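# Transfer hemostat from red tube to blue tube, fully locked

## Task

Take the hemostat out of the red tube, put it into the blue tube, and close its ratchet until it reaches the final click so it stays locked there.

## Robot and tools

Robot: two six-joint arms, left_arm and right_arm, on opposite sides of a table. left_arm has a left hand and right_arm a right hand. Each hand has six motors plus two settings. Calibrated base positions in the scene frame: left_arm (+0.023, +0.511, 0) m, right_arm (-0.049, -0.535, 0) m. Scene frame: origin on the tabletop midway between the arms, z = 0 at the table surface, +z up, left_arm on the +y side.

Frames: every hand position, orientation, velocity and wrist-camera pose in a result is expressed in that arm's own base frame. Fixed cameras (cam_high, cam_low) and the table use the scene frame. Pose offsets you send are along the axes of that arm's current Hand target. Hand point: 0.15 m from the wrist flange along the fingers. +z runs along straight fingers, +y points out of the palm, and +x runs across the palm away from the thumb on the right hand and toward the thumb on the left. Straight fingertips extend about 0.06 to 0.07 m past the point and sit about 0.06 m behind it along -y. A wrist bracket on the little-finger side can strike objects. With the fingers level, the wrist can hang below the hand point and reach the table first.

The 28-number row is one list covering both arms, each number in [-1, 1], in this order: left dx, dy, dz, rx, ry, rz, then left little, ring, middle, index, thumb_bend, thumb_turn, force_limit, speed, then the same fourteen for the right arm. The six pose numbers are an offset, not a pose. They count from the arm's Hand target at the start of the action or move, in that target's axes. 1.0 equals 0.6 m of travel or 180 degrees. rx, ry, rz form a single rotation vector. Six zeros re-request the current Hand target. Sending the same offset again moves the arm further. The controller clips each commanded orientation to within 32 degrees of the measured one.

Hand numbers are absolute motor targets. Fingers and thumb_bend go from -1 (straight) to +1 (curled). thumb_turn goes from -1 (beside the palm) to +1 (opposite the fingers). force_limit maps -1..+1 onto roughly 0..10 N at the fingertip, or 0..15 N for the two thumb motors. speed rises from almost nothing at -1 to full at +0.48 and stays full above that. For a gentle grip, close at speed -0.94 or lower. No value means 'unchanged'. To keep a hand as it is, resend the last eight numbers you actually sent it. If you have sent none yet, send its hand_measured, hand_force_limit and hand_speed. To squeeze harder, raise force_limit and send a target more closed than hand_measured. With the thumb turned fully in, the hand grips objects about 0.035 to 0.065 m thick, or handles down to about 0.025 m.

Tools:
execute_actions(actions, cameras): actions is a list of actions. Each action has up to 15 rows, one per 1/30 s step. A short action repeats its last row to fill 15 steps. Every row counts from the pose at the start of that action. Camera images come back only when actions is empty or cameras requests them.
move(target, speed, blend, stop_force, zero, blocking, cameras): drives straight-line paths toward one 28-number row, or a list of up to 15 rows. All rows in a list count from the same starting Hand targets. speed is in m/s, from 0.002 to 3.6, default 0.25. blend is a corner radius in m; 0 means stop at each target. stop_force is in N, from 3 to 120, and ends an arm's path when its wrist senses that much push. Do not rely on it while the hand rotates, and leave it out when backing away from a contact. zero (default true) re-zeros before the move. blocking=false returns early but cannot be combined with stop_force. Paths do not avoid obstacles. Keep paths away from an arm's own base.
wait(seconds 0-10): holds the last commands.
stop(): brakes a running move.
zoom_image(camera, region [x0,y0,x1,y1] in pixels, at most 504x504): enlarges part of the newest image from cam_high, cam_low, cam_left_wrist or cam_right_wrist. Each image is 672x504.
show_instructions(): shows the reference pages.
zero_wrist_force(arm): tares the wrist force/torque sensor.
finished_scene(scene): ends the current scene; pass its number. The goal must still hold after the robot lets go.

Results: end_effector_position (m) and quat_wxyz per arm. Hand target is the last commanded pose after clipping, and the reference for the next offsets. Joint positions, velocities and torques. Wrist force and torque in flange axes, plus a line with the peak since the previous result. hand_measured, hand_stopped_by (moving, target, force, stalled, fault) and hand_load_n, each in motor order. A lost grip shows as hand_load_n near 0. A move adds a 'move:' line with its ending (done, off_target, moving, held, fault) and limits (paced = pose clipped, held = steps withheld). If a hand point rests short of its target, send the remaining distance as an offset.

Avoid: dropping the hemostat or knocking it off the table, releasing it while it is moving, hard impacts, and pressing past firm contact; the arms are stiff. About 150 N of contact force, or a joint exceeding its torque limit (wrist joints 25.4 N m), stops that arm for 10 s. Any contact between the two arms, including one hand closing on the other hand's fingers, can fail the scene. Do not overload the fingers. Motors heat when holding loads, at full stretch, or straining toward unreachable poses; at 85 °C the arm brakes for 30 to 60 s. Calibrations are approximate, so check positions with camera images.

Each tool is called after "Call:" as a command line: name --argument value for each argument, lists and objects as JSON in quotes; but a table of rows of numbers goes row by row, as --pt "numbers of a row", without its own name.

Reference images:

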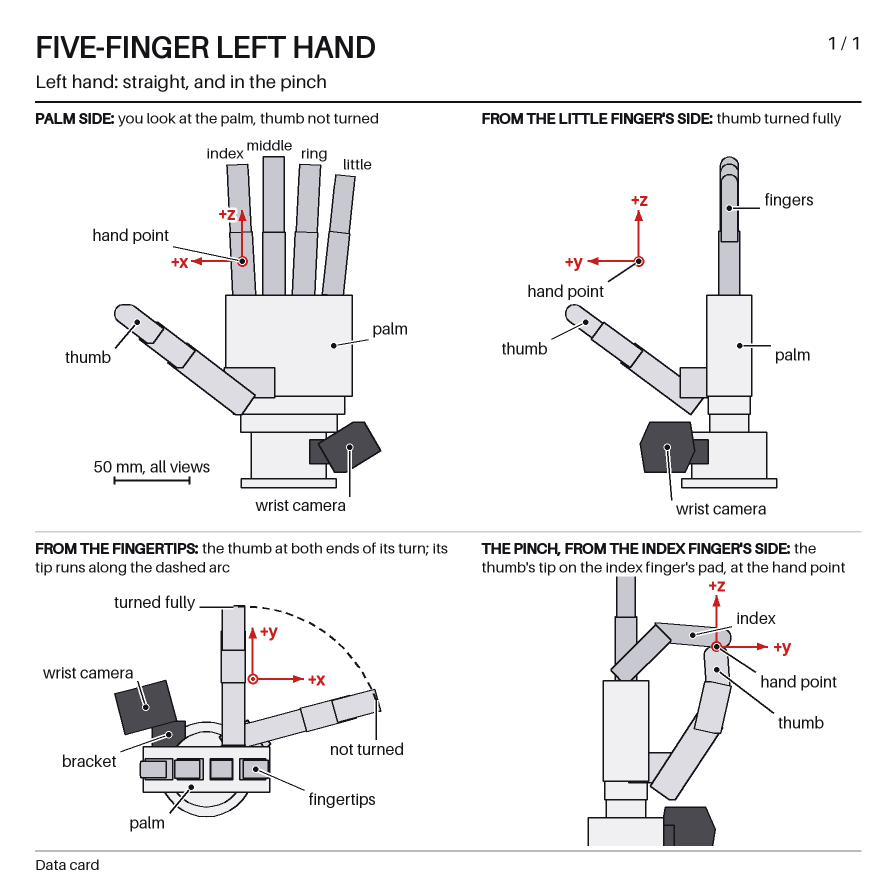

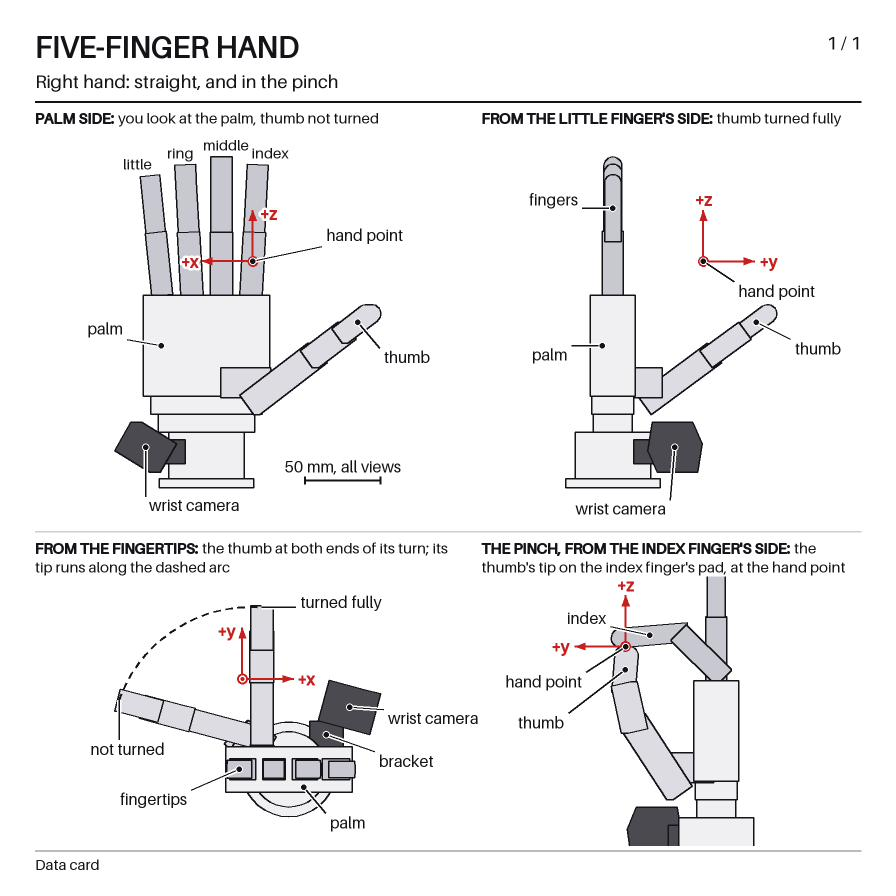

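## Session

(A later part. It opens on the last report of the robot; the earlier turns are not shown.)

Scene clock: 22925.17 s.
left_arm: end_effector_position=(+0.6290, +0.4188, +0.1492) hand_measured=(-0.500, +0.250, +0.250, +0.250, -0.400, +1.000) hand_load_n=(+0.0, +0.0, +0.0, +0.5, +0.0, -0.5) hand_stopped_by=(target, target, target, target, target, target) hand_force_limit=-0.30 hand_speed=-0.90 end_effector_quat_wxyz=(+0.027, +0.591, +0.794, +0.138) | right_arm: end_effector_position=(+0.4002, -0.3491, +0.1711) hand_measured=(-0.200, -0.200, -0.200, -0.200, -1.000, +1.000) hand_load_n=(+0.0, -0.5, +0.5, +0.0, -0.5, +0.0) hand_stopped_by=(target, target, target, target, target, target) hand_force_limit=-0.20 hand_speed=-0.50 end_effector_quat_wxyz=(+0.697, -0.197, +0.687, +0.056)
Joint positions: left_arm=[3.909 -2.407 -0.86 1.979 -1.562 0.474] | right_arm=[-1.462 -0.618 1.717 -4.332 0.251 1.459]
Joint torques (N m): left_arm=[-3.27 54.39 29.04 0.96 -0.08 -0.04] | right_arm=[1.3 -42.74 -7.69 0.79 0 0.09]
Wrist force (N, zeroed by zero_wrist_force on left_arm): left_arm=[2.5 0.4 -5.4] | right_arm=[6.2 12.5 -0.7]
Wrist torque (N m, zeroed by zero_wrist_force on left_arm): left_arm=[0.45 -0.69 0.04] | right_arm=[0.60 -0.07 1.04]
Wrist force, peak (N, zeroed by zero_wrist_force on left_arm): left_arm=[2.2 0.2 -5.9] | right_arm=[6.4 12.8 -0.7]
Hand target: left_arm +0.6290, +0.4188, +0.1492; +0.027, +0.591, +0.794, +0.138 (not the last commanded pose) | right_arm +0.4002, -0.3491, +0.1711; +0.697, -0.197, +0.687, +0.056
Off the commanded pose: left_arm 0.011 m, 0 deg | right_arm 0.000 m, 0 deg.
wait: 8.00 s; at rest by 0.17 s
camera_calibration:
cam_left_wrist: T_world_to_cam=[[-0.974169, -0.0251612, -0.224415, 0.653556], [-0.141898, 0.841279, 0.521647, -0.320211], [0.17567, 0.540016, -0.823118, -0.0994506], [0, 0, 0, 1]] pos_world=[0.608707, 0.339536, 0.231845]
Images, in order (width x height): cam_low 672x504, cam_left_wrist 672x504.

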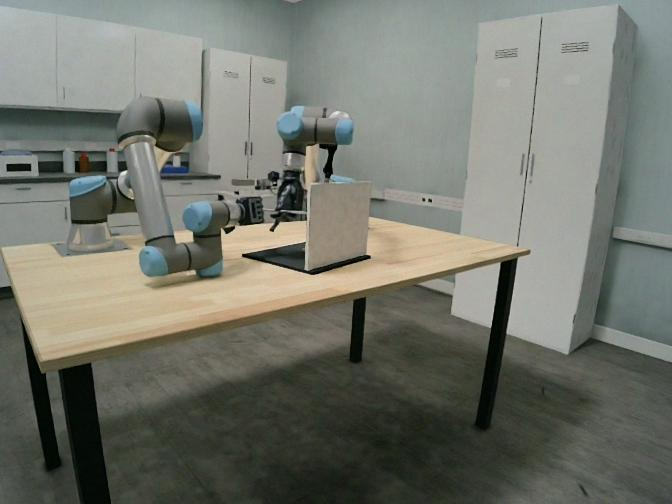

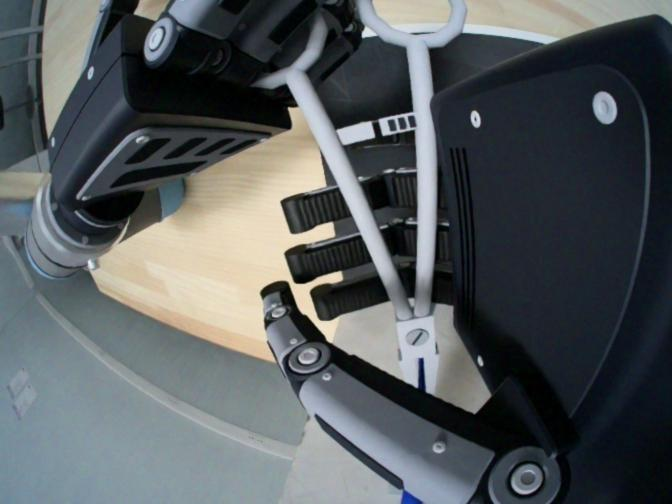

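Call:
move --pt "0 -0.0133 -0.002 0 0 0 -0.5 0.25 0.25 0.25 -0.4 1 -0.3 -0.9 -0.003 0 0 0 0 0 -0.2 -0.2 -0.2 -0.2 -1 1 -0.2 -0.5" --pt "0 -0.0133 0.022 0 0 0 -0.5 0.25 0.25 0.25 -0.4 1 -0.3 -0.9 -0.003 0 0 0 0 0 -0.2 -0.2 -0.2 -0.2 -1 1 -0.2 -0.5" --speed 0.015 --stop_force 8 --cameras '["cam_left_wrist","cam_low"]'

Call:
zoom_image --camera "cam_left_wrist" --region '[140, 0, 520, 380]'

Call:
zoom_image --camera "cam_low" --region '[232, 182, 292, 232]'

Scene clock: 22964.50 s.
left_arm: end_effector_position=(+0.6243, +0.4191, +0.1345) hand_measured=(-0.500, +0.250, +0.250, +0.250, -0.400, +1.000) hand_load_n=(+0.0, +0.0, +0.0, +0.0, +0.0, +0.0) hand_stopped_by=(target, target, target, target, target, target) hand_force_limit=-0.30 hand_speed=-0.90 end_effector_quat_wxyz=(+0.027, +0.591, +0.794, +0.138) | right_arm: end_effector_position=(+0.4001, -0.3488, +0.1728) hand_measured=(-0.200, -0.200, -0.200, -0.200, -1.000, +1.000) hand_load_n=(+0.0, -0.5, +0.5, +0.0, +0.0, -0.5) hand_stopped_by=(target, target, target, target, target, target) hand_force_limit=-0.20 hand_speed=-0.50 end_effector_quat_wxyz=(+0.697, -0.197, +0.687, +0.056)
Joint positions: left_arm=[3.915 -2.402 -0.907 2.021 -1.56 0.48] | right_arm=[-1.462 -0.622 1.719 -4.33 0.251 1.459]
Joint torques (N m): left_arm=[-13.03 58.12 11.38 -3.78 -1.12 -2.66] | right_arm=[-10.25 -32.67 -15.79 -1.24 1.73 -1.59]
Wrist force (N, zeroed by zero_wrist_force on left_arm): left_arm=[1.2 2.2 1.4] | right_arm=[2.1 1.7 3.6]
Wrist torque (N m, zeroed by zero_wrist_force on left_arm): left_arm=[0.23 -0.12 -0.12] | right_arm=[-0.14 -0.22 0.66]
Wrist force, peak (N, zeroed by zero_wrist_force on left_arm): left_arm=[2.6 0.5 -5.7] | right_arm=[6.2 12.8 -0.7]
Hand target: left_arm +0.6243, +0.4191, +0.1345; +0.027, +0.591, +0.794, +0.138 | right_arm +0.4001, -0.3488, +0.1728; +0.697, -0.197, +0.687, +0.056
Off the commanded pose: left_arm 0.000 m, 0 deg | right_arm 0.000 m, 0 deg.
move: done
camera_calibration:
cam_left_wrist: T_world_to_cam=[[-0.974169, -0.0251612, -0.224415, 0.645686], [-0.141898, 0.841279, 0.521647, -0.313462], [0.17567, 0.540016, -0.823118, -0.110887], [0, 0, 0, 1]] pos_world=[0.604007, 0.339836, 0.217145]
Images, in order (width x height): cam_low 672x504, cam_left_wrist 672x504.

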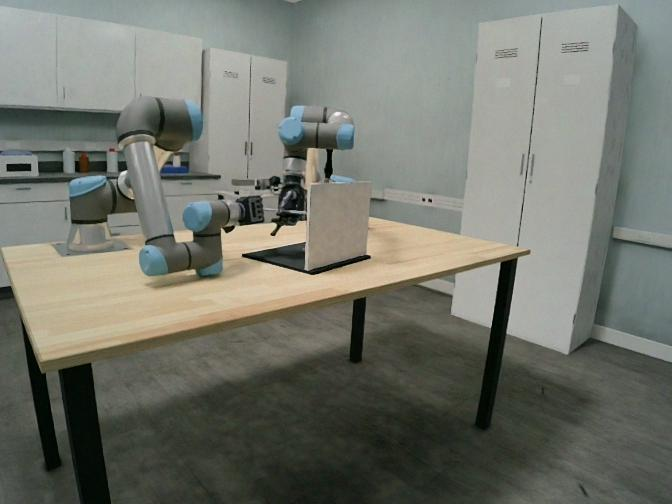

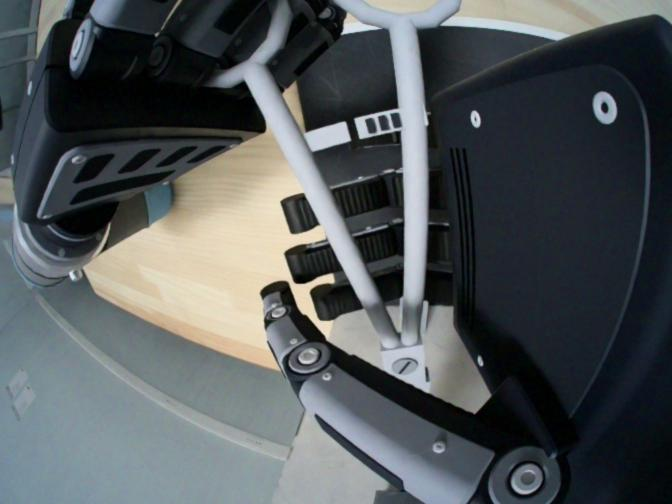

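Scaled by 1.326 from the camera's 672x504 image, which has a finer 960x720 frame.

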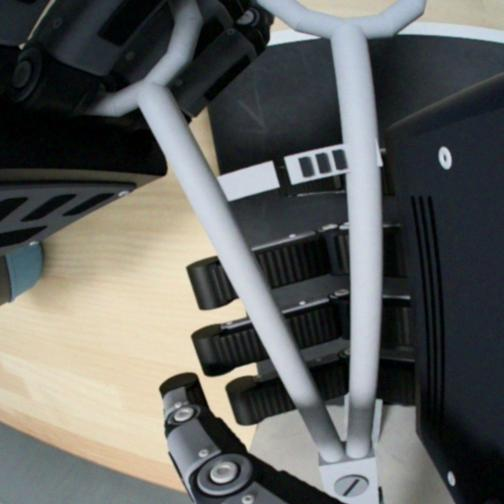

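Scaled by 8.400 from the camera's 672x504 image, which has a finer 960x720 frame.

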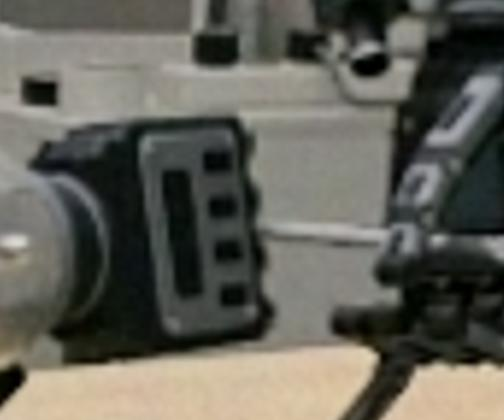

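Call:
zoom_image --camera "cam_left_wrist" --region '[290, 85, 450, 165]'

Call:
zoom_image --camera "cam_left_wrist" --region '[340, 100, 430, 150]'

Call:
zoom_image --camera "cam_left_wrist" --region '[350, 290, 470, 410]'

Scaled by 3.150 from the camera's 672x504 image, which has a finer 960x720 frame.

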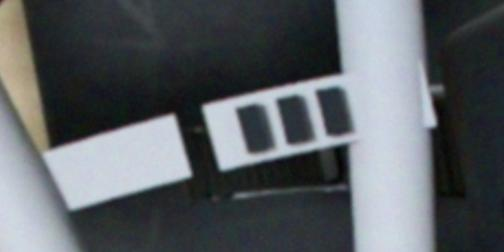

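Scaled by 5.600 from the camera's 672x504 image, which has a finer 960x720 frame.

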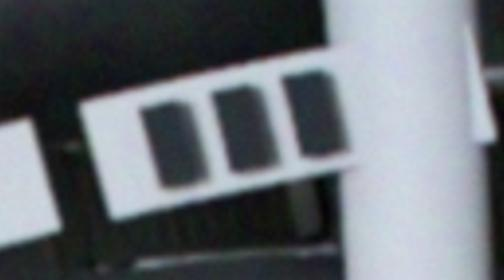

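Scaled by 4.200 from the camera's 672x504 image, which has a finer 960x720 frame.

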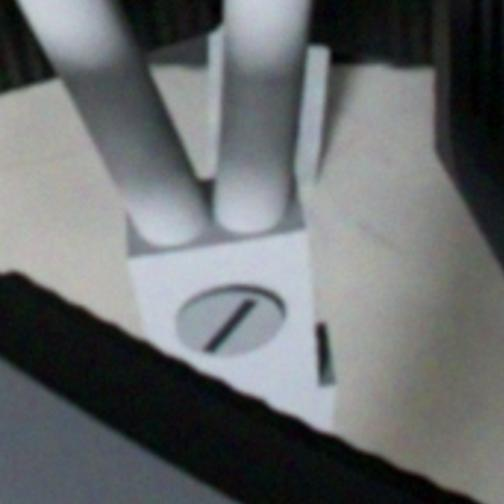

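Call:
move --target '[0,0.03,0,0,0,0,-0.5,0.25,0.25,0.25,-0.4,1,-0.3,-0.9,-0.002,0,0,0,0,0,-0.2,-0.2,-0.2,-0.2,-1,1,-0.2,-0.5]' --speed 0.01 --stop_force 4 --cameras '["cam_left_wrist","cam_low"]'

Call:
zoom_image --camera "cam_left_wrist" --region '[140, 0, 520, 380]'

Call:
zoom_image --camera "cam_low" --region '[232, 182, 292, 232]'

Scene clock: 23001.40 s.
left_arm: end_effector_position=(+0.6294, +0.4206, +0.1359) hand_measured=(-0.500, +0.250, +0.250, +0.250, -0.400, +1.000) hand_load_n=(+0.0, +0.0, +0.0, +0.0, +0.0, +0.0) hand_stopped_by=(target, target, target, target, target, target) hand_force_limit=-0.30 hand_speed=-0.90 end_effector_quat_wxyz=(+0.027, +0.591, +0.794, +0.138) | right_arm: end_effector_position=(+0.4000, -0.3485, +0.1740) hand_measured=(-0.200, -0.200, -0.200, -0.200, -1.000, +1.000) hand_load_n=(+0.0, -0.5, +1.0, +0.0, +0.0, +0.0) hand_stopped_by=(target, target, target, target, target, target) hand_force_limit=-0.20 hand_speed=-0.50 end_effector_quat_wxyz=(+0.697, -0.197, +0.687, +0.056)
Joint positions: left_arm=[3.911 -2.417 -0.877 2.005 -1.561 0.476] | right_arm=[-1.462 -0.624 1.721 -4.329 0.251 1.459]
Joint torques (N m): left_arm=[11.79 57.9 4.9 -3.24 1.7 2.63] | right_arm=[-1.12 -56.39 -1.86 2.06 2.37 -1.48]
Wrist force (N, zeroed by zero_wrist_force on left_arm): left_arm=[1.4 0.9 1.0] | right_arm=[3.0 -2.1 3.2]
Wrist torque (N m, zeroed by zero_wrist_force on left_arm): left_arm=[0.16 -0.15 0.05] | right_arm=[-0.25 -0.21 0.63]
Wrist force, peak (N, zeroed by zero_wrist_force on left_arm): left_arm=[1.5 -7.4 0.2] | right_arm=[3.3 -2.2 3.3]
Hand target: left_arm +0.6294, +0.4206, +0.1359; +0.027, +0.591, +0.794, +0.138 (not the last commanded pose) | right_arm +0.4000, -0.3485, +0.1740; +0.697, -0.197, +0.687, +0.056
Off the commanded pose: left_arm 0.013 m, 0 deg | right_arm 0.000 m, 0 deg.
move: contact (left_arm)
camera_calibration:
cam_left_wrist: T_world_to_cam=[[-0.974151, -0.0251075, -0.224497, 0.650973], [-0.14191, 0.841241, 0.521704, -0.314671], [0.175757, 0.540077, -0.823059, -0.11161], [0, 0, 0, 1]] pos_world=[0.609107, 0.341336, 0.218445]
Images, in order (width x height): cam_low 672x504, cam_left_wrist 672x504.

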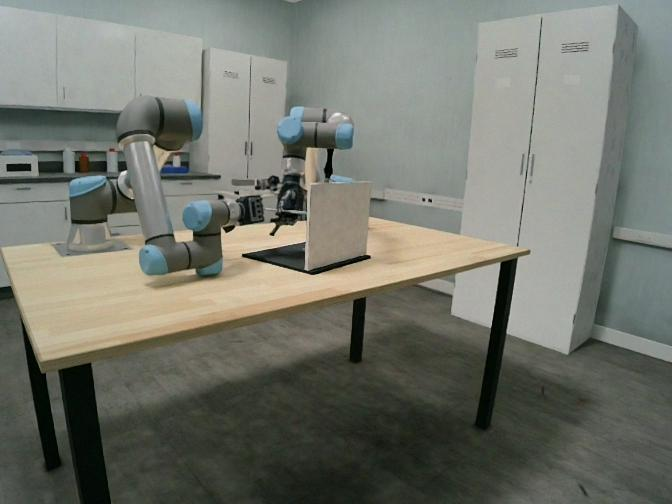

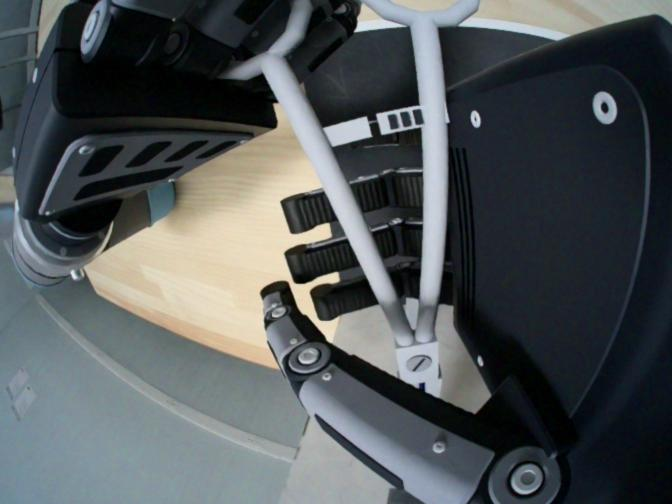

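Scaled by 1.326 from the camera's 672x504 image, which has a finer 960x720 frame.

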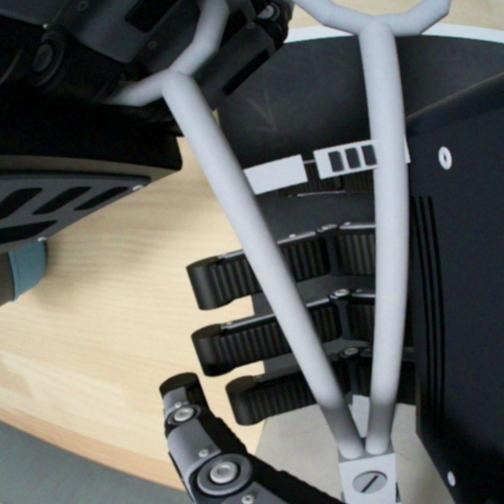

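Scaled by 8.400 from the camera's 672x504 image, which has a finer 960x720 frame.

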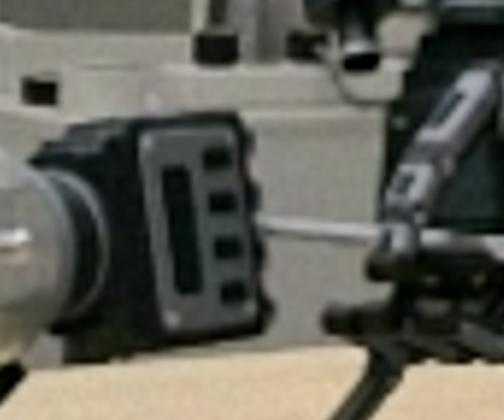

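Call:
move --target '[0,0,0,0,0,0,-0.5,0.25,0.25,0.25,-0.4,1,-0.3,-0.9,0,0.003,0.03,0,0,0,-0.2,-0.2,-0.2,-0.2,-1,1,-0.2,-0.5]' --speed 0.006 --stop_force 25 --cameras '["cam_left_wrist","cam_low"]'

Call:
zoom_image --camera "cam_left_wrist" --region '[140, 0, 520, 380]'

Call:
zoom_image --camera "cam_left_wrist" --region '[350, 95, 460, 155]'

Call:
zoom_image --camera "cam_low" --region '[232, 182, 292, 232]'

Scene clock: 23018.60 s.
left_arm: end_effector_position=(+0.6294, +0.4206, +0.1358) hand_measured=(-0.500, +0.250, +0.250, +0.250, -0.400, +1.000) hand_load_n=(+0.5, +0.0, +0.0, +0.0, +0.0, +0.0) hand_stopped_by=(target, target, target, target, target, target) hand_force_limit=-0.30 hand_speed=-0.90 end_effector_quat_wxyz=(+0.027, +0.591, +0.795, +0.138) | right_arm: end_effector_position=(+0.4019, -0.3476, +0.1739) hand_measured=(-0.200, -0.200, -0.200, -0.200, -1.000, +1.000) hand_load_n=(+0.0, +0.0, +1.5, +0.0, +0.0, +0.0) hand_stopped_by=(target, target, target, target, target, target) hand_force_limit=-0.20 hand_speed=-0.50 end_effector_quat_wxyz=(+0.697, -0.197, +0.687, +0.055)
Joint positions: left_arm=[3.911 -2.417 -0.877 2.005 -1.561 0.476] | right_arm=[-1.459 -0.624 1.721 -4.33 0.247 1.46]
Joint torques (N m): left_arm=[-12.45 57.75 32.44 2.96 3.59 -2.07] | right_arm=[-3.95 -38.93 -9.21 2.16 1.85 -1.95]
Wrist force (N, zeroed by zero_wrist_force on left_arm): left_arm=[2.1 -18.2 1.4] | right_arm=[-1.2 4.1 -11.1]
Wrist torque (N m, zeroed by zero_wrist_force on left_arm): left_arm=[-0.90 -0.15 1.31] | right_arm=[0.87 0.21 0.63]
Wrist force, peak (N, zeroed by zero_wrist_force on left_arm): left_arm=[5.5 -29.3 -3.7] | right_arm=[0.4 7.0 -22.5]
Hand target: left_arm +0.6294, +0.4206, +0.1359; +0.027, +0.591, +0.794, +0.138 | right_arm +0.4019, -0.3476, +0.1739; +0.697, -0.197, +0.687, +0.055 (not the last commanded pose)
Off the commanded pose: left_arm 0.000 m, 0 deg | right_arm 0.016 m, 0 deg.
move: contact (right_arm)
camera_calibration:
cam_left_wrist: T_world_to_cam=[[-0.974169, -0.0251612, -0.224415, 0.650887], [-0.141898, 0.841279, 0.521647, -0.314693], [0.17567, 0.540016, -0.823118, -0.111505], [0, 0, 0, 1]] pos_world=[0.609007, 0.341336, 0.218445]
Images, in order (width x height): cam_low 672x504, cam_left_wrist 672x504.

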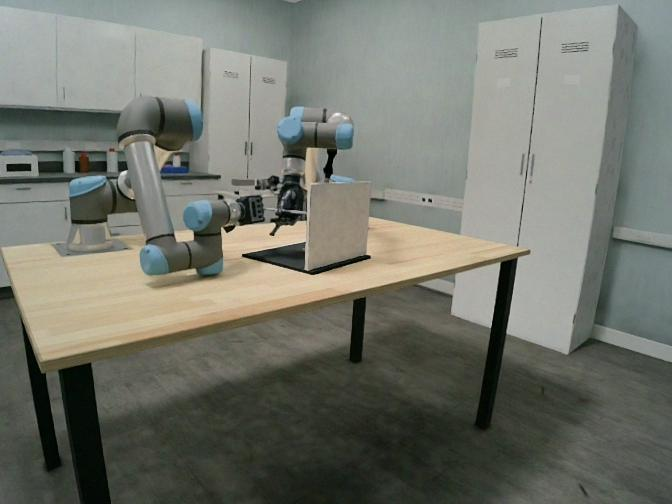

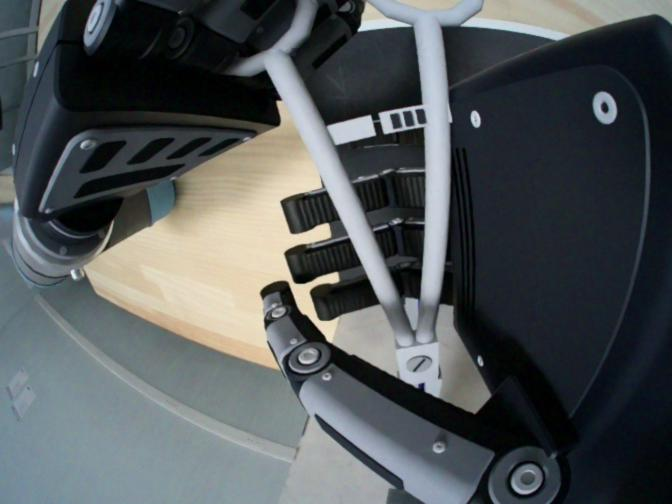

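Scaled by 1.326 from the camera's 672x504 image, which has a finer 960x720 frame.

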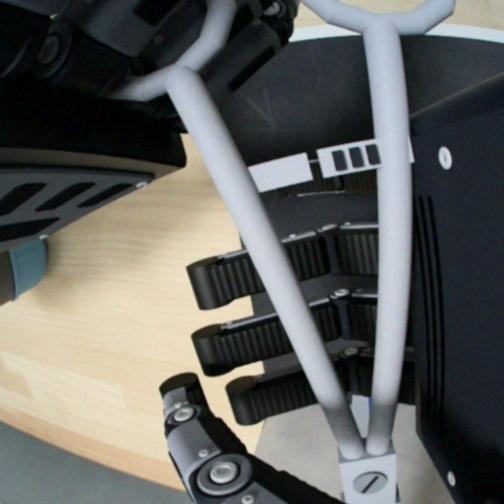

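Scaled by 4.582 from the camera's 672x504 image, which has a finer 960x720 frame.

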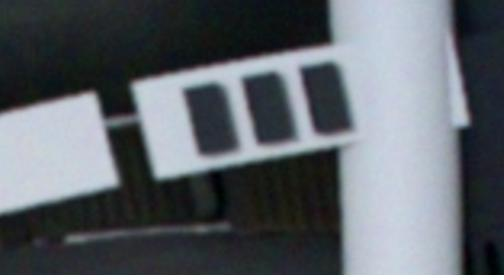

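Scaled by 8.400 from the camera's 672x504 image, which has a finer 960x720 frame.

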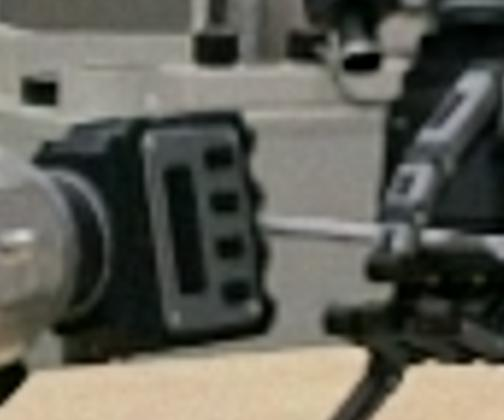

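Call:
wait --seconds 0.1 --cameras '["cam_high","cam_right_wrist"]'

Call:
zoom_image --camera "cam_high" --region '[280, 260, 460, 385]'

Call:
zoom_image --camera "cam_high" --region '[325, 285, 385, 335]'

Scene clock: 23042.40 s.
left_arm: end_effector_position=(+0.6294, +0.4206, +0.1359) hand_measured=(-0.500, +0.250, +0.250, +0.250, -0.400, +1.000) hand_load_n=(+0.0, +0.0, +0.0, +0.0, +0.0, +0.0) hand_stopped_by=(target, target, target, target, target, target) hand_force_limit=-0.30 hand_speed=-0.90 end_effector_quat_wxyz=(+0.027, +0.591, +0.794, +0.138) | right_arm: end_effector_position=(+0.4019, -0.3476, +0.1739) hand_measured=(-0.200, -0.200, -0.200, -0.200, -1.000, +1.000) hand_load_n=(-0.5, -0.5, +1.5, +0.0, +0.0, +0.0) hand_stopped_by=(target, target, target, target, target, target) hand_force_limit=-0.20 hand_speed=-0.50 end_effector_quat_wxyz=(+0.697, -0.197, +0.687, +0.055)
Joint positions: left_arm=[3.911 -2.417 -0.877 2.005 -1.561 0.476] | right_arm=[-1.459 -0.624 1.721 -4.33 0.247 1.46]
Joint torques (N m): left_arm=[-16.61 57.71 35.17 -0.29 3.26 -3.45] | right_arm=[-3.2 -56.67 -13.83 2.08 1.27 -2.13]
Wrist force (N, zeroed by zero_wrist_force on left_arm): left_arm=[2.6 -18.7 1.3] | right_arm=[-1.1 4.4 -11.7]
Wrist torque (N m, zeroed by zero_wrist_force on left_arm): left_arm=[-0.92 -0.16 1.38] | right_arm=[0.91 0.23 0.64]
Wrist force, peak (N, zeroed by zero_wrist_force on left_arm): left_arm=[3.1 -18.9 1.2] | right_arm=[-1.1 4.7 -11.9]
Hand target: left_arm +0.6294, +0.4206, +0.1359; +0.027, +0.591, +0.794, +0.138 | right_arm +0.4019, -0.3476, +0.1739; +0.697, -0.197, +0.687, +0.055 (not the last commanded pose)
Off the commanded pose: left_arm 0.000 m, 0 deg | right_arm 0.016 m, 0 deg.
wait: 0.10 s; at rest from the start
camera_calibration:
cam_right_wrist: T_world_to_cam=[[-0.328027, 0.823241, -0.463328, 0.493462], [-0.524481, 0.249217, 0.814132, 0.170101], [0.785696, 0.510064, 0.350024, -0.0893253], [0, 0, 0, 1]] pos_world=[0.321266, -0.403068, 0.121416]
Images, in order (width x height): cam_high 672x504, cam_right_wrist 672x504.

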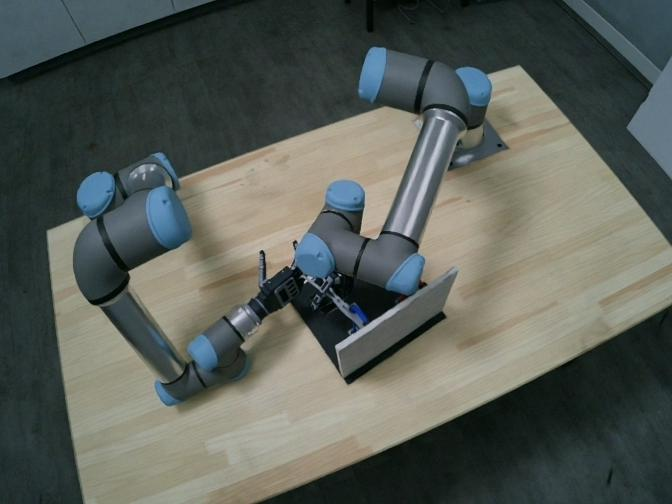

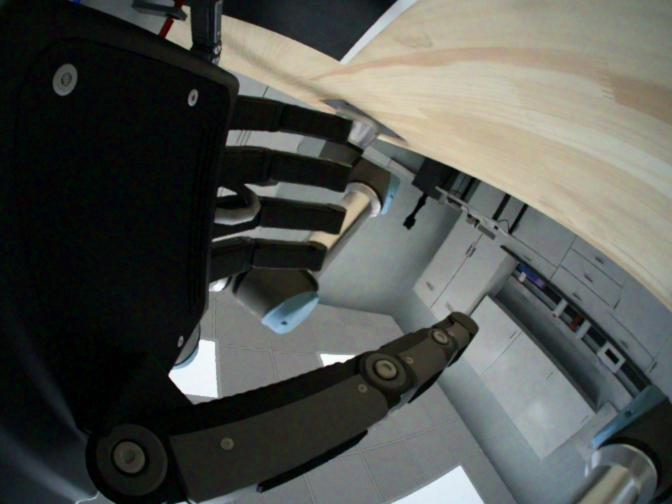

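Scaled by 2.800 from the camera's 672x504 image, which has a finer 960x720 frame.

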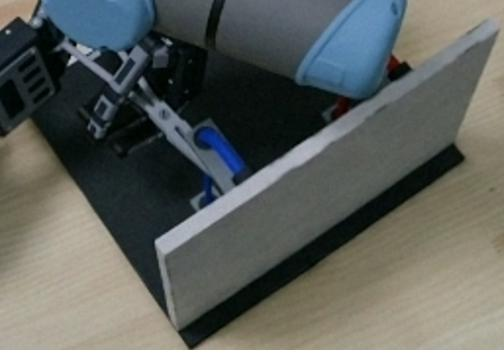

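Scaled by 8.400 from the camera's 672x504 image, which has a finer 960x720 frame.

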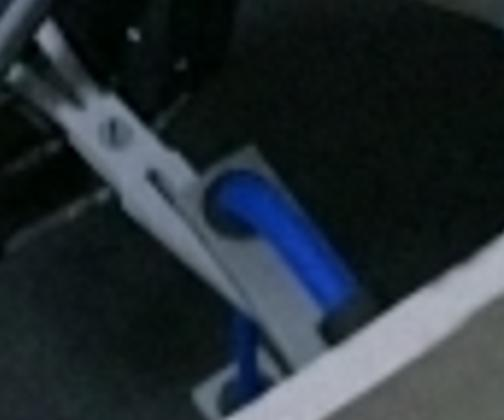

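Call:
zoom_image --camera "cam_high" --region '[340, 298, 372, 336]'

Call:
zoom_image --camera "cam_high" --region '[385, 280, 425, 310]'

Scaled by 13.263 from the camera's 672x504 image, which has a finer 960x720 frame.

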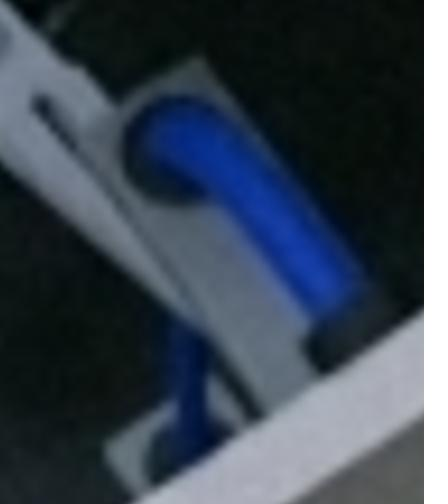

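Scaled by 12.600 from the camera's 672x504 image, which has a finer 960x720 frame.

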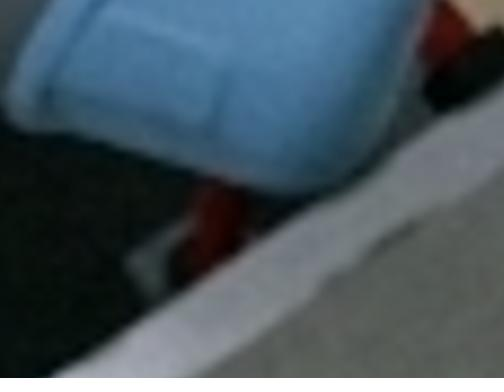

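Call:
move --target '[0,0,0,0,0,0,-1,-1,-1,-1,-0.4,1,-0.3,-0.5,0,0,-0.0065,0,0,0,-0.2,-0.2,-0.2,-0.2,-1,1,-0.2,-0.5]' --speed 0.01 --cameras '[]'

Call:
move --pt "0 -0.005 0 0 0 0 -1 -1 -1 -1 -0.4 1 -0.3 -0.5 0 0 0 0 0 0 -0.2 -0.2 -0.2 -0.2 -1 1 -0.2 -0.5" --pt "0 -0.12 -0.035 0 0 0 -1 -1 -1 -1 -0.4 1 -0.3 -0.5 0 0 0 0 0 0 -0.2 -0.2 -0.2 -0.2 -1 1 -0.2 -0.5" --pt "0 -0.1867 -0.22 0 0 0 -1 -1 -1 -1 -0.4 1 -0.3 -0.5 0 0 0 0 0 0 -0.2 -0.2 -0.2 -0.2 -1 1 -0.2 -0.5" --speed '[0.01,0.03,0.08]' --cameras '["all"]'

Call:
zoom_image --camera "cam_high" --region '[260, 250, 380, 350]'

Call:
zoom_image --camera "cam_low" --region '[232, 182, 312, 242]'

Scene clock: 23261.53 s.
left_arm: end_effector_position=(+0.6295, +0.4206, +0.1359) hand_measured=(-1.000, -1.000, -1.000, -1.000, -0.400, +1.000) hand_load_n=(+0.0, +0.0, +0.0, +0.0, +0.0, +0.0) hand_stopped_by=(target, target, target, target, target, target) hand_force_limit=-0.30 hand_speed=-0.50 end_effector_quat_wxyz=(+0.028, +0.591, +0.794, +0.138) | right_arm: end_effector_position=(+0.3982, -0.3490, +0.1740) hand_measured=(-0.200, -0.200, -0.200, -0.200, -1.000, +1.000) hand_load_n=(+0.0, -0.5, +0.5, +0.0, +0.0, -0.5) hand_stopped_by=(target, target, target, target, target, target) hand_force_limit=-0.20 hand_speed=-0.50 end_effector_quat_wxyz=(+0.697, -0.197, +0.687, +0.055)
Joint positions: left_arm=[3.911 -2.417 -0.877 2.005 -1.561 0.476] | right_arm=[-1.466 -0.625 1.722 -4.328 0.255 1.457]
Joint torques (N m): left_arm=[-1.49 57.95 9.37 -0.49 -1.26 0.33] | right_arm=[13.01 -57.22 -0.97 0.37 -1.3 -0.7]
Wrist force (N, zeroed by zero_wrist_force on left_arm): left_arm=[1.2 2.1 1.2] | right_arm=[3.3 -5.1 4.8]
Wrist torque (N m, zeroed by zero_wrist_force on left_arm): left_arm=[0.21 -0.12 -0.04] | right_arm=[-0.50 -0.27 0.62]
Wrist force, peak (N, zeroed by zero_wrist_force on left_arm): left_arm=[2.7 -18.9 1.6] | right_arm=[-1.1 4.7 -11.9]
Hand target: left_arm +0.6294, +0.4206, +0.1359; +0.027, +0.591, +0.794, +0.138 | right_arm +0.3982, -0.3490, +0.1740; +0.697, -0.197, +0.687, +0.055
Off the commanded pose: left_arm 0.000 m, 0 deg | right_arm 0.000 m, 0 deg.
move: done
No camera images: "cameras" was empty.

Scene clock: 23266.43 s.
left_arm: end_effector_position=(+0.4977, +0.3663, +0.2342) hand_measured=(-1.000, -1.000, -1.000, -1.000, -0.558, +1.000) hand_load_n=(+0.0, +0.0, +0.0, +0.0, -0.5, +0.0) hand_stopped_by=(target, target, target, target, target, target) hand_force_limit=-0.30 hand_speed=-0.50 end_effector_quat_wxyz=(+0.027, +0.591, +0.794, +0.138) end_effector_velocity=(+0.001, +0.001, -0.001) end_effector_angular_velocity=(+0.003, -0.003, +0.000) | right_arm: end_effector_position=(+0.3982, -0.3490, +0.1740) hand_measured=(-0.200, -0.200, -0.200, -0.200, -1.000, +1.000) hand_load_n=(+0.0, -1.0, +0.0, +0.0, +0.0, +0.0) hand_stopped_by=(target, target, target, target, target, target) hand_force_limit=-0.20 hand_speed=-0.50 end_effector_quat_wxyz=(+0.697, -0.197, +0.687, +0.055)
Joint positions: left_arm=[4.023 -1.996 -1.316 2.021 -1.53 0.583] | right_arm=[-1.466 -0.625 1.722 -4.328 0.255 1.458]
Joint velocities: left_arm=[-0.001 -0.002 0.001 0.005 0 0] | right_arm=[within noise]
Joint torques (N m): left_arm=[-11.79 28.73 28.93 0.32 0.11 -2.45] | right_arm=[-5.84 -44.67 -12.25 -1.46 1.78 0.27]
Wrist force (N, zeroed by zero_wrist_force on left_arm): left_arm=[1.8 1.4 1.6] | right_arm=[2.6 4.0 4.0]
Wrist torque (N m, zeroed by zero_wrist_force on left_arm): left_arm=[0.09 -0.17 -0.05] | right_arm=[-0.16 -0.27 0.96]
Wrist force, peak (N, zeroed by zero_wrist_force on left_arm): left_arm=[8.4 42.1 -5.8] | right_arm=[9.8 5.5 21.0]
Hand target: left_arm +0.4978, +0.3663, +0.2344; +0.027, +0.591, +0.794, +0.138 | right_arm +0.3982, -0.3490, +0.1740; +0.697, -0.197, +0.687, +0.055
Off the commanded pose: left_arm 0.000 m, 0 deg | right_arm 0.000 m, 0 deg.
move: done
camera_calibration:
cam_left_wrist: T_world_to_cam=[[-0.974217, -0.025111, -0.224212, 0.543372], [-0.141702, 0.841422, 0.521469, -0.339231], [0.175562, 0.539796, -0.823285, 0.0221269], [0, 0, 0, 1]] pos_world=[0.477408, 0.287137, 0.316946]
cam_right_wrist: T_world_to_cam=[[-0.328027, 0.823241, -0.463328, 0.49348], [-0.524481, 0.249217, 0.814132, 0.16848], [0.785696, 0.510064, 0.350024, -0.0858177], [0, 0, 0, 1]] pos_world=[0.317666, -0.404468, 0.121516]

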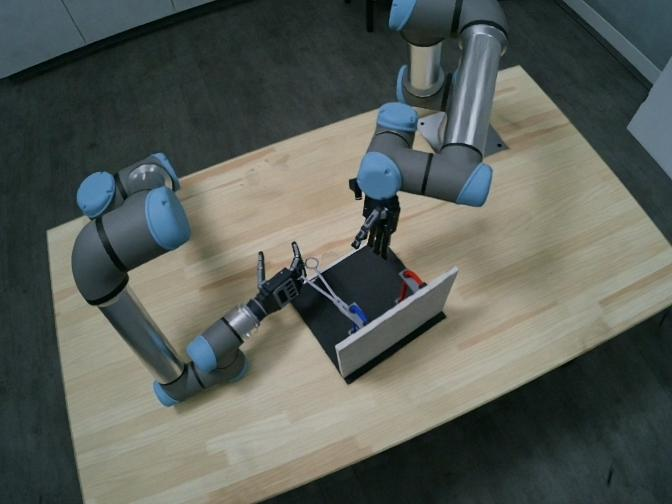

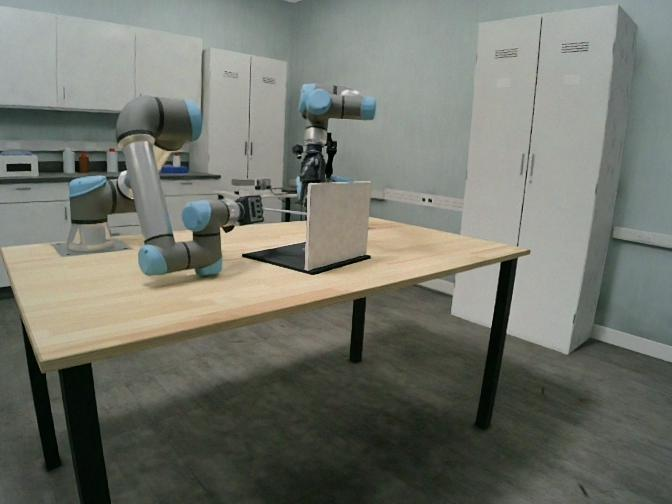

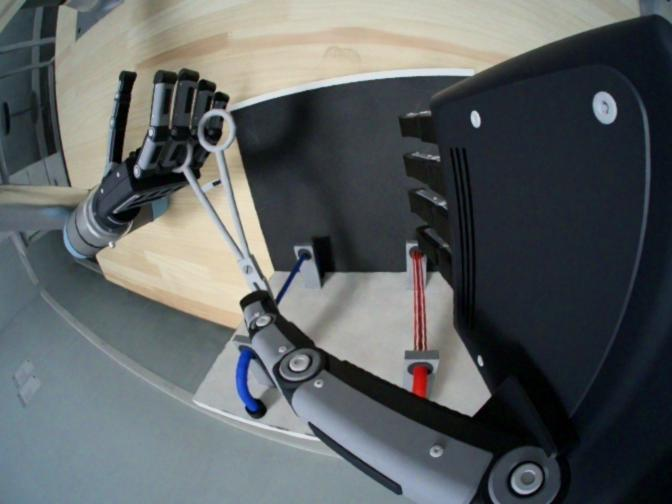

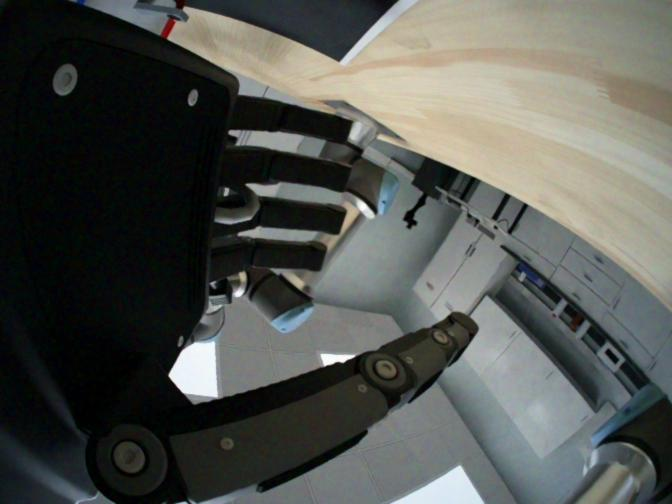

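Scaled by 4.200 from the camera's 672x504 image, which has a finer 960x720 frame.

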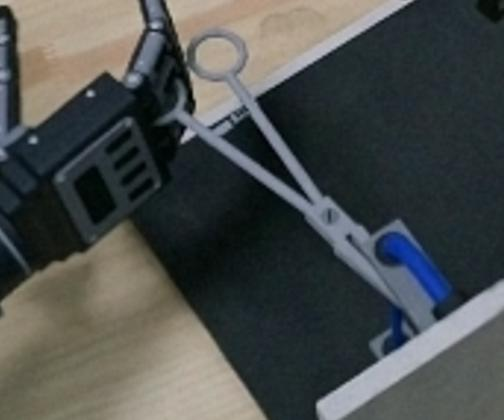

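Scaled by 6.300 from the camera's 672x504 image, which has a finer 960x720 frame.

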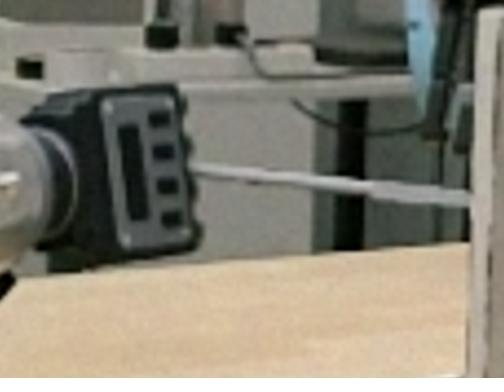

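Call:
zoom_image --camera "cam_left_wrist" --region '[180, 220, 340, 340]'

Call:
zoom_image --camera "cam_left_wrist" --region '[140, 60, 340, 210]'

Call:
zoom_image --camera "cam_left_wrist" --region '[380, 220, 480, 400]'

Scaled by 3.150 from the camera's 672x504 image, which has a finer 960x720 frame.

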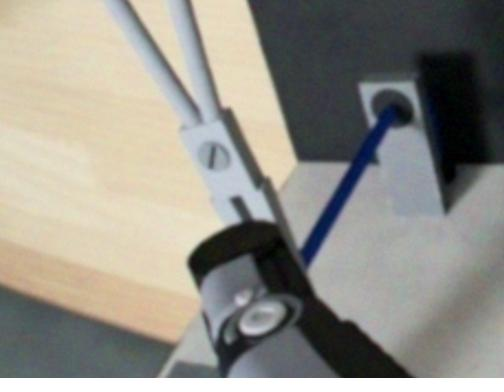

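Scaled by 2.520 from the camera's 672x504 image, which has a finer 960x720 frame.

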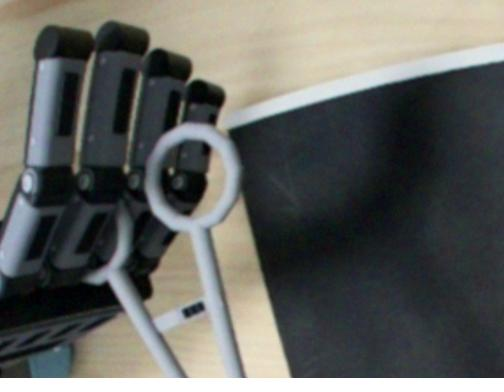

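Scaled by 2.800 from the camera's 672x504 image, which has a finer 960x720 frame.

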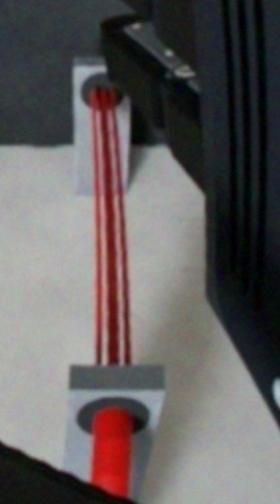

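Call:
move --pt "0.0122 0.057 -0.0977 -0.1432 0.402 0.2363 1 1 1 1 -1 -1 -0.2 0.2 0 0 0 0 0 0 -0.2 -0.2 -0.2 -0.2 -1 1 -0.2 -0.5" --pt "0.0285 0.1047 0.0578 -0.1432 0.402 0.2363 1 1 1 1 -1 -1 -0.2 0.2 0 0 0 0 0 0 -0.2 -0.2 -0.2 -0.2 -1 1 -0.2 -0.5" --speed '[0.25,0.05]' --stop_force 15 --cameras '["all"]'

Scene clock: 23338.20 s.
left_arm: end_effector_position=(+0.5584, +0.4055, +0.2190) hand_measured=(+1.000, +1.000, +1.000, +1.000, -1.000, -1.000) hand_load_n=(+0.0, +0.0, +0.0, +0.0, +0.0, +0.0) hand_stopped_by=(target, target, target, target, target, target) hand_force_limit=-0.20 hand_speed=0.20 end_effector_quat_wxyz=(-0.360, +0.608, +0.362, +0.608) | right_arm: end_effector_position=(+0.3982, -0.3490, +0.1740) hand_measured=(-0.200, -0.200, -0.200, -0.200, -1.000, +1.000) hand_load_n=(+0.0, -1.0, +0.0, +0.0, +0.0, +0.0) hand_stopped_by=(target, target, target, target, target, target) hand_force_limit=-0.20 hand_speed=-0.50 end_effector_quat_wxyz=(+0.697, -0.197, +0.687, +0.055)
Joint positions: left_arm=[3.956 -1.91 -2.009 3.919 -1.828 1.569] | right_arm=[-1.466 -0.625 1.722 -4.328 0.255 1.458]
Joint torques (N m): left_arm=[10.03 28.72 1.9 -0.58 0.72 1.93] | right_arm=[11.83 -33.83 -17.93 -1.04 1.89 -1.82]
Wrist force (N, zeroed by zero_wrist_force on left_arm): left_arm=[2.1 3.2 2.2] | right_arm=[2.6 3.8 3.9]
Wrist torque (N m, zeroed by zero_wrist_force on left_arm): left_arm=[0.47 -0.10 0.03] | right_arm=[-0.18 -0.24 0.94]
Wrist force, peak (N, zeroed by zero_wrist_force on left_arm): left_arm=[2.3 3.8 2.5] | right_arm=[2.7 3.9 4.2]
Hand target: left_arm +0.5584, +0.4056, +0.2190; -0.360, +0.608, +0.362, +0.608 | right_arm +0.3982, -0.3490, +0.1740; +0.697, -0.197, +0.687, +0.055
Off the commanded pose: left_arm 0.000 m, 0 deg | right_arm 0.000 m, 0 deg.
move: done
camera_calibration:
cam_left_wrist: T_world_to_cam=[[-0.847507, 0.473086, 0.240668, 0.225414], [0.0147965, -0.432187, 0.901663, -0.00973195], [0.530578, 0.767727, 0.359281, -0.571868], [0, 0, 0, 1]] pos_world=[0.494605, 0.328192, 0.159986]
cam_right_wrist: T_world_to_cam=[[-0.328027, 0.823241, -0.463328, 0.49348], [-0.524481, 0.249217, 0.814132, 0.16848], [0.785696, 0.510064, 0.350024, -0.0858177], [0, 0, 0, 1]] pos_world=[0.317666, -0.404468, 0.121516]

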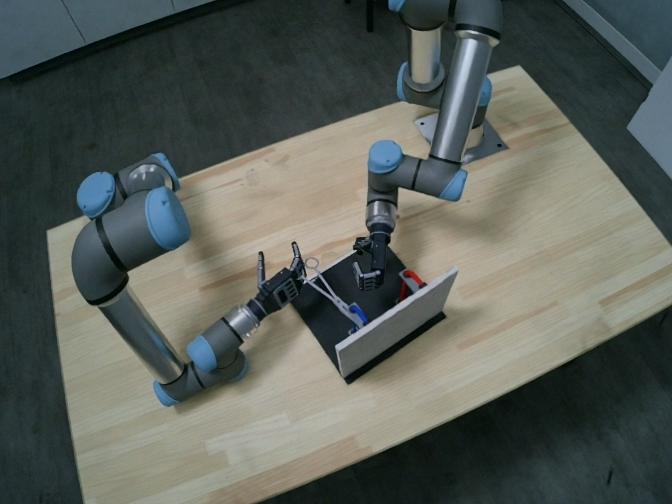

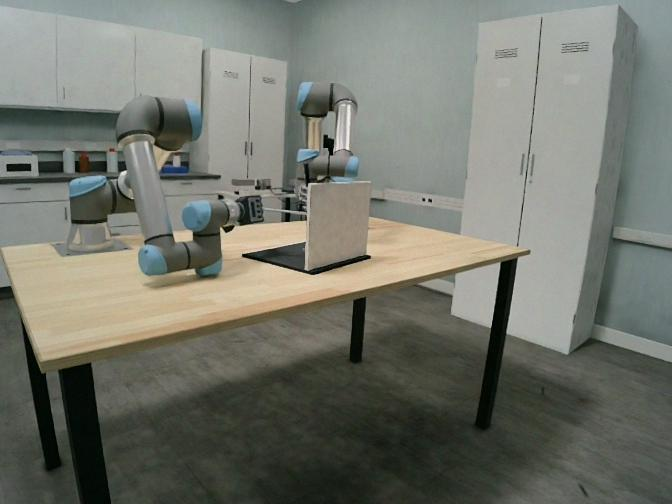

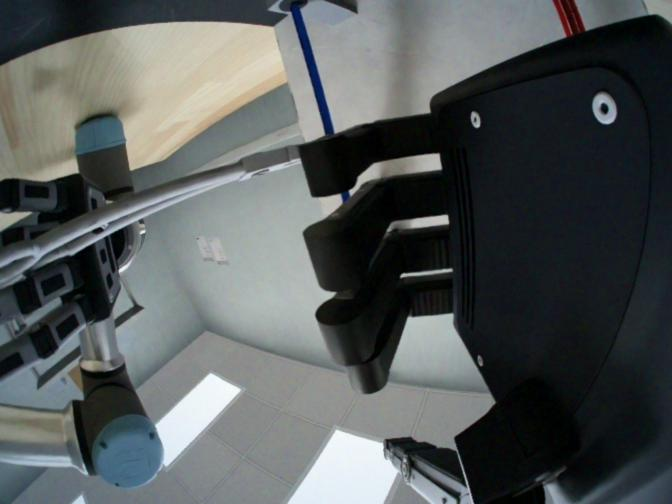

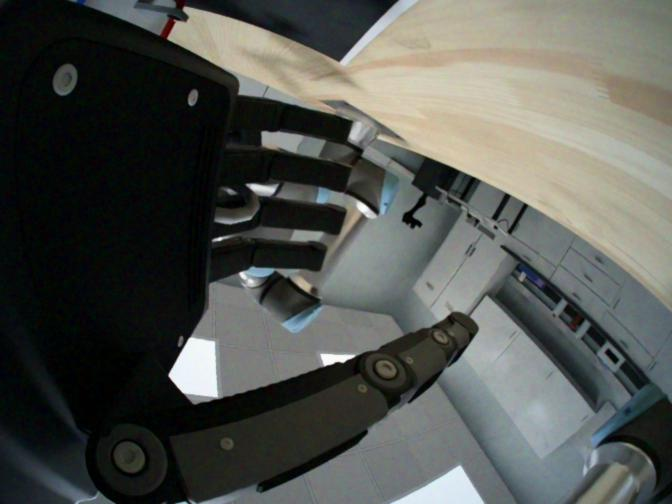

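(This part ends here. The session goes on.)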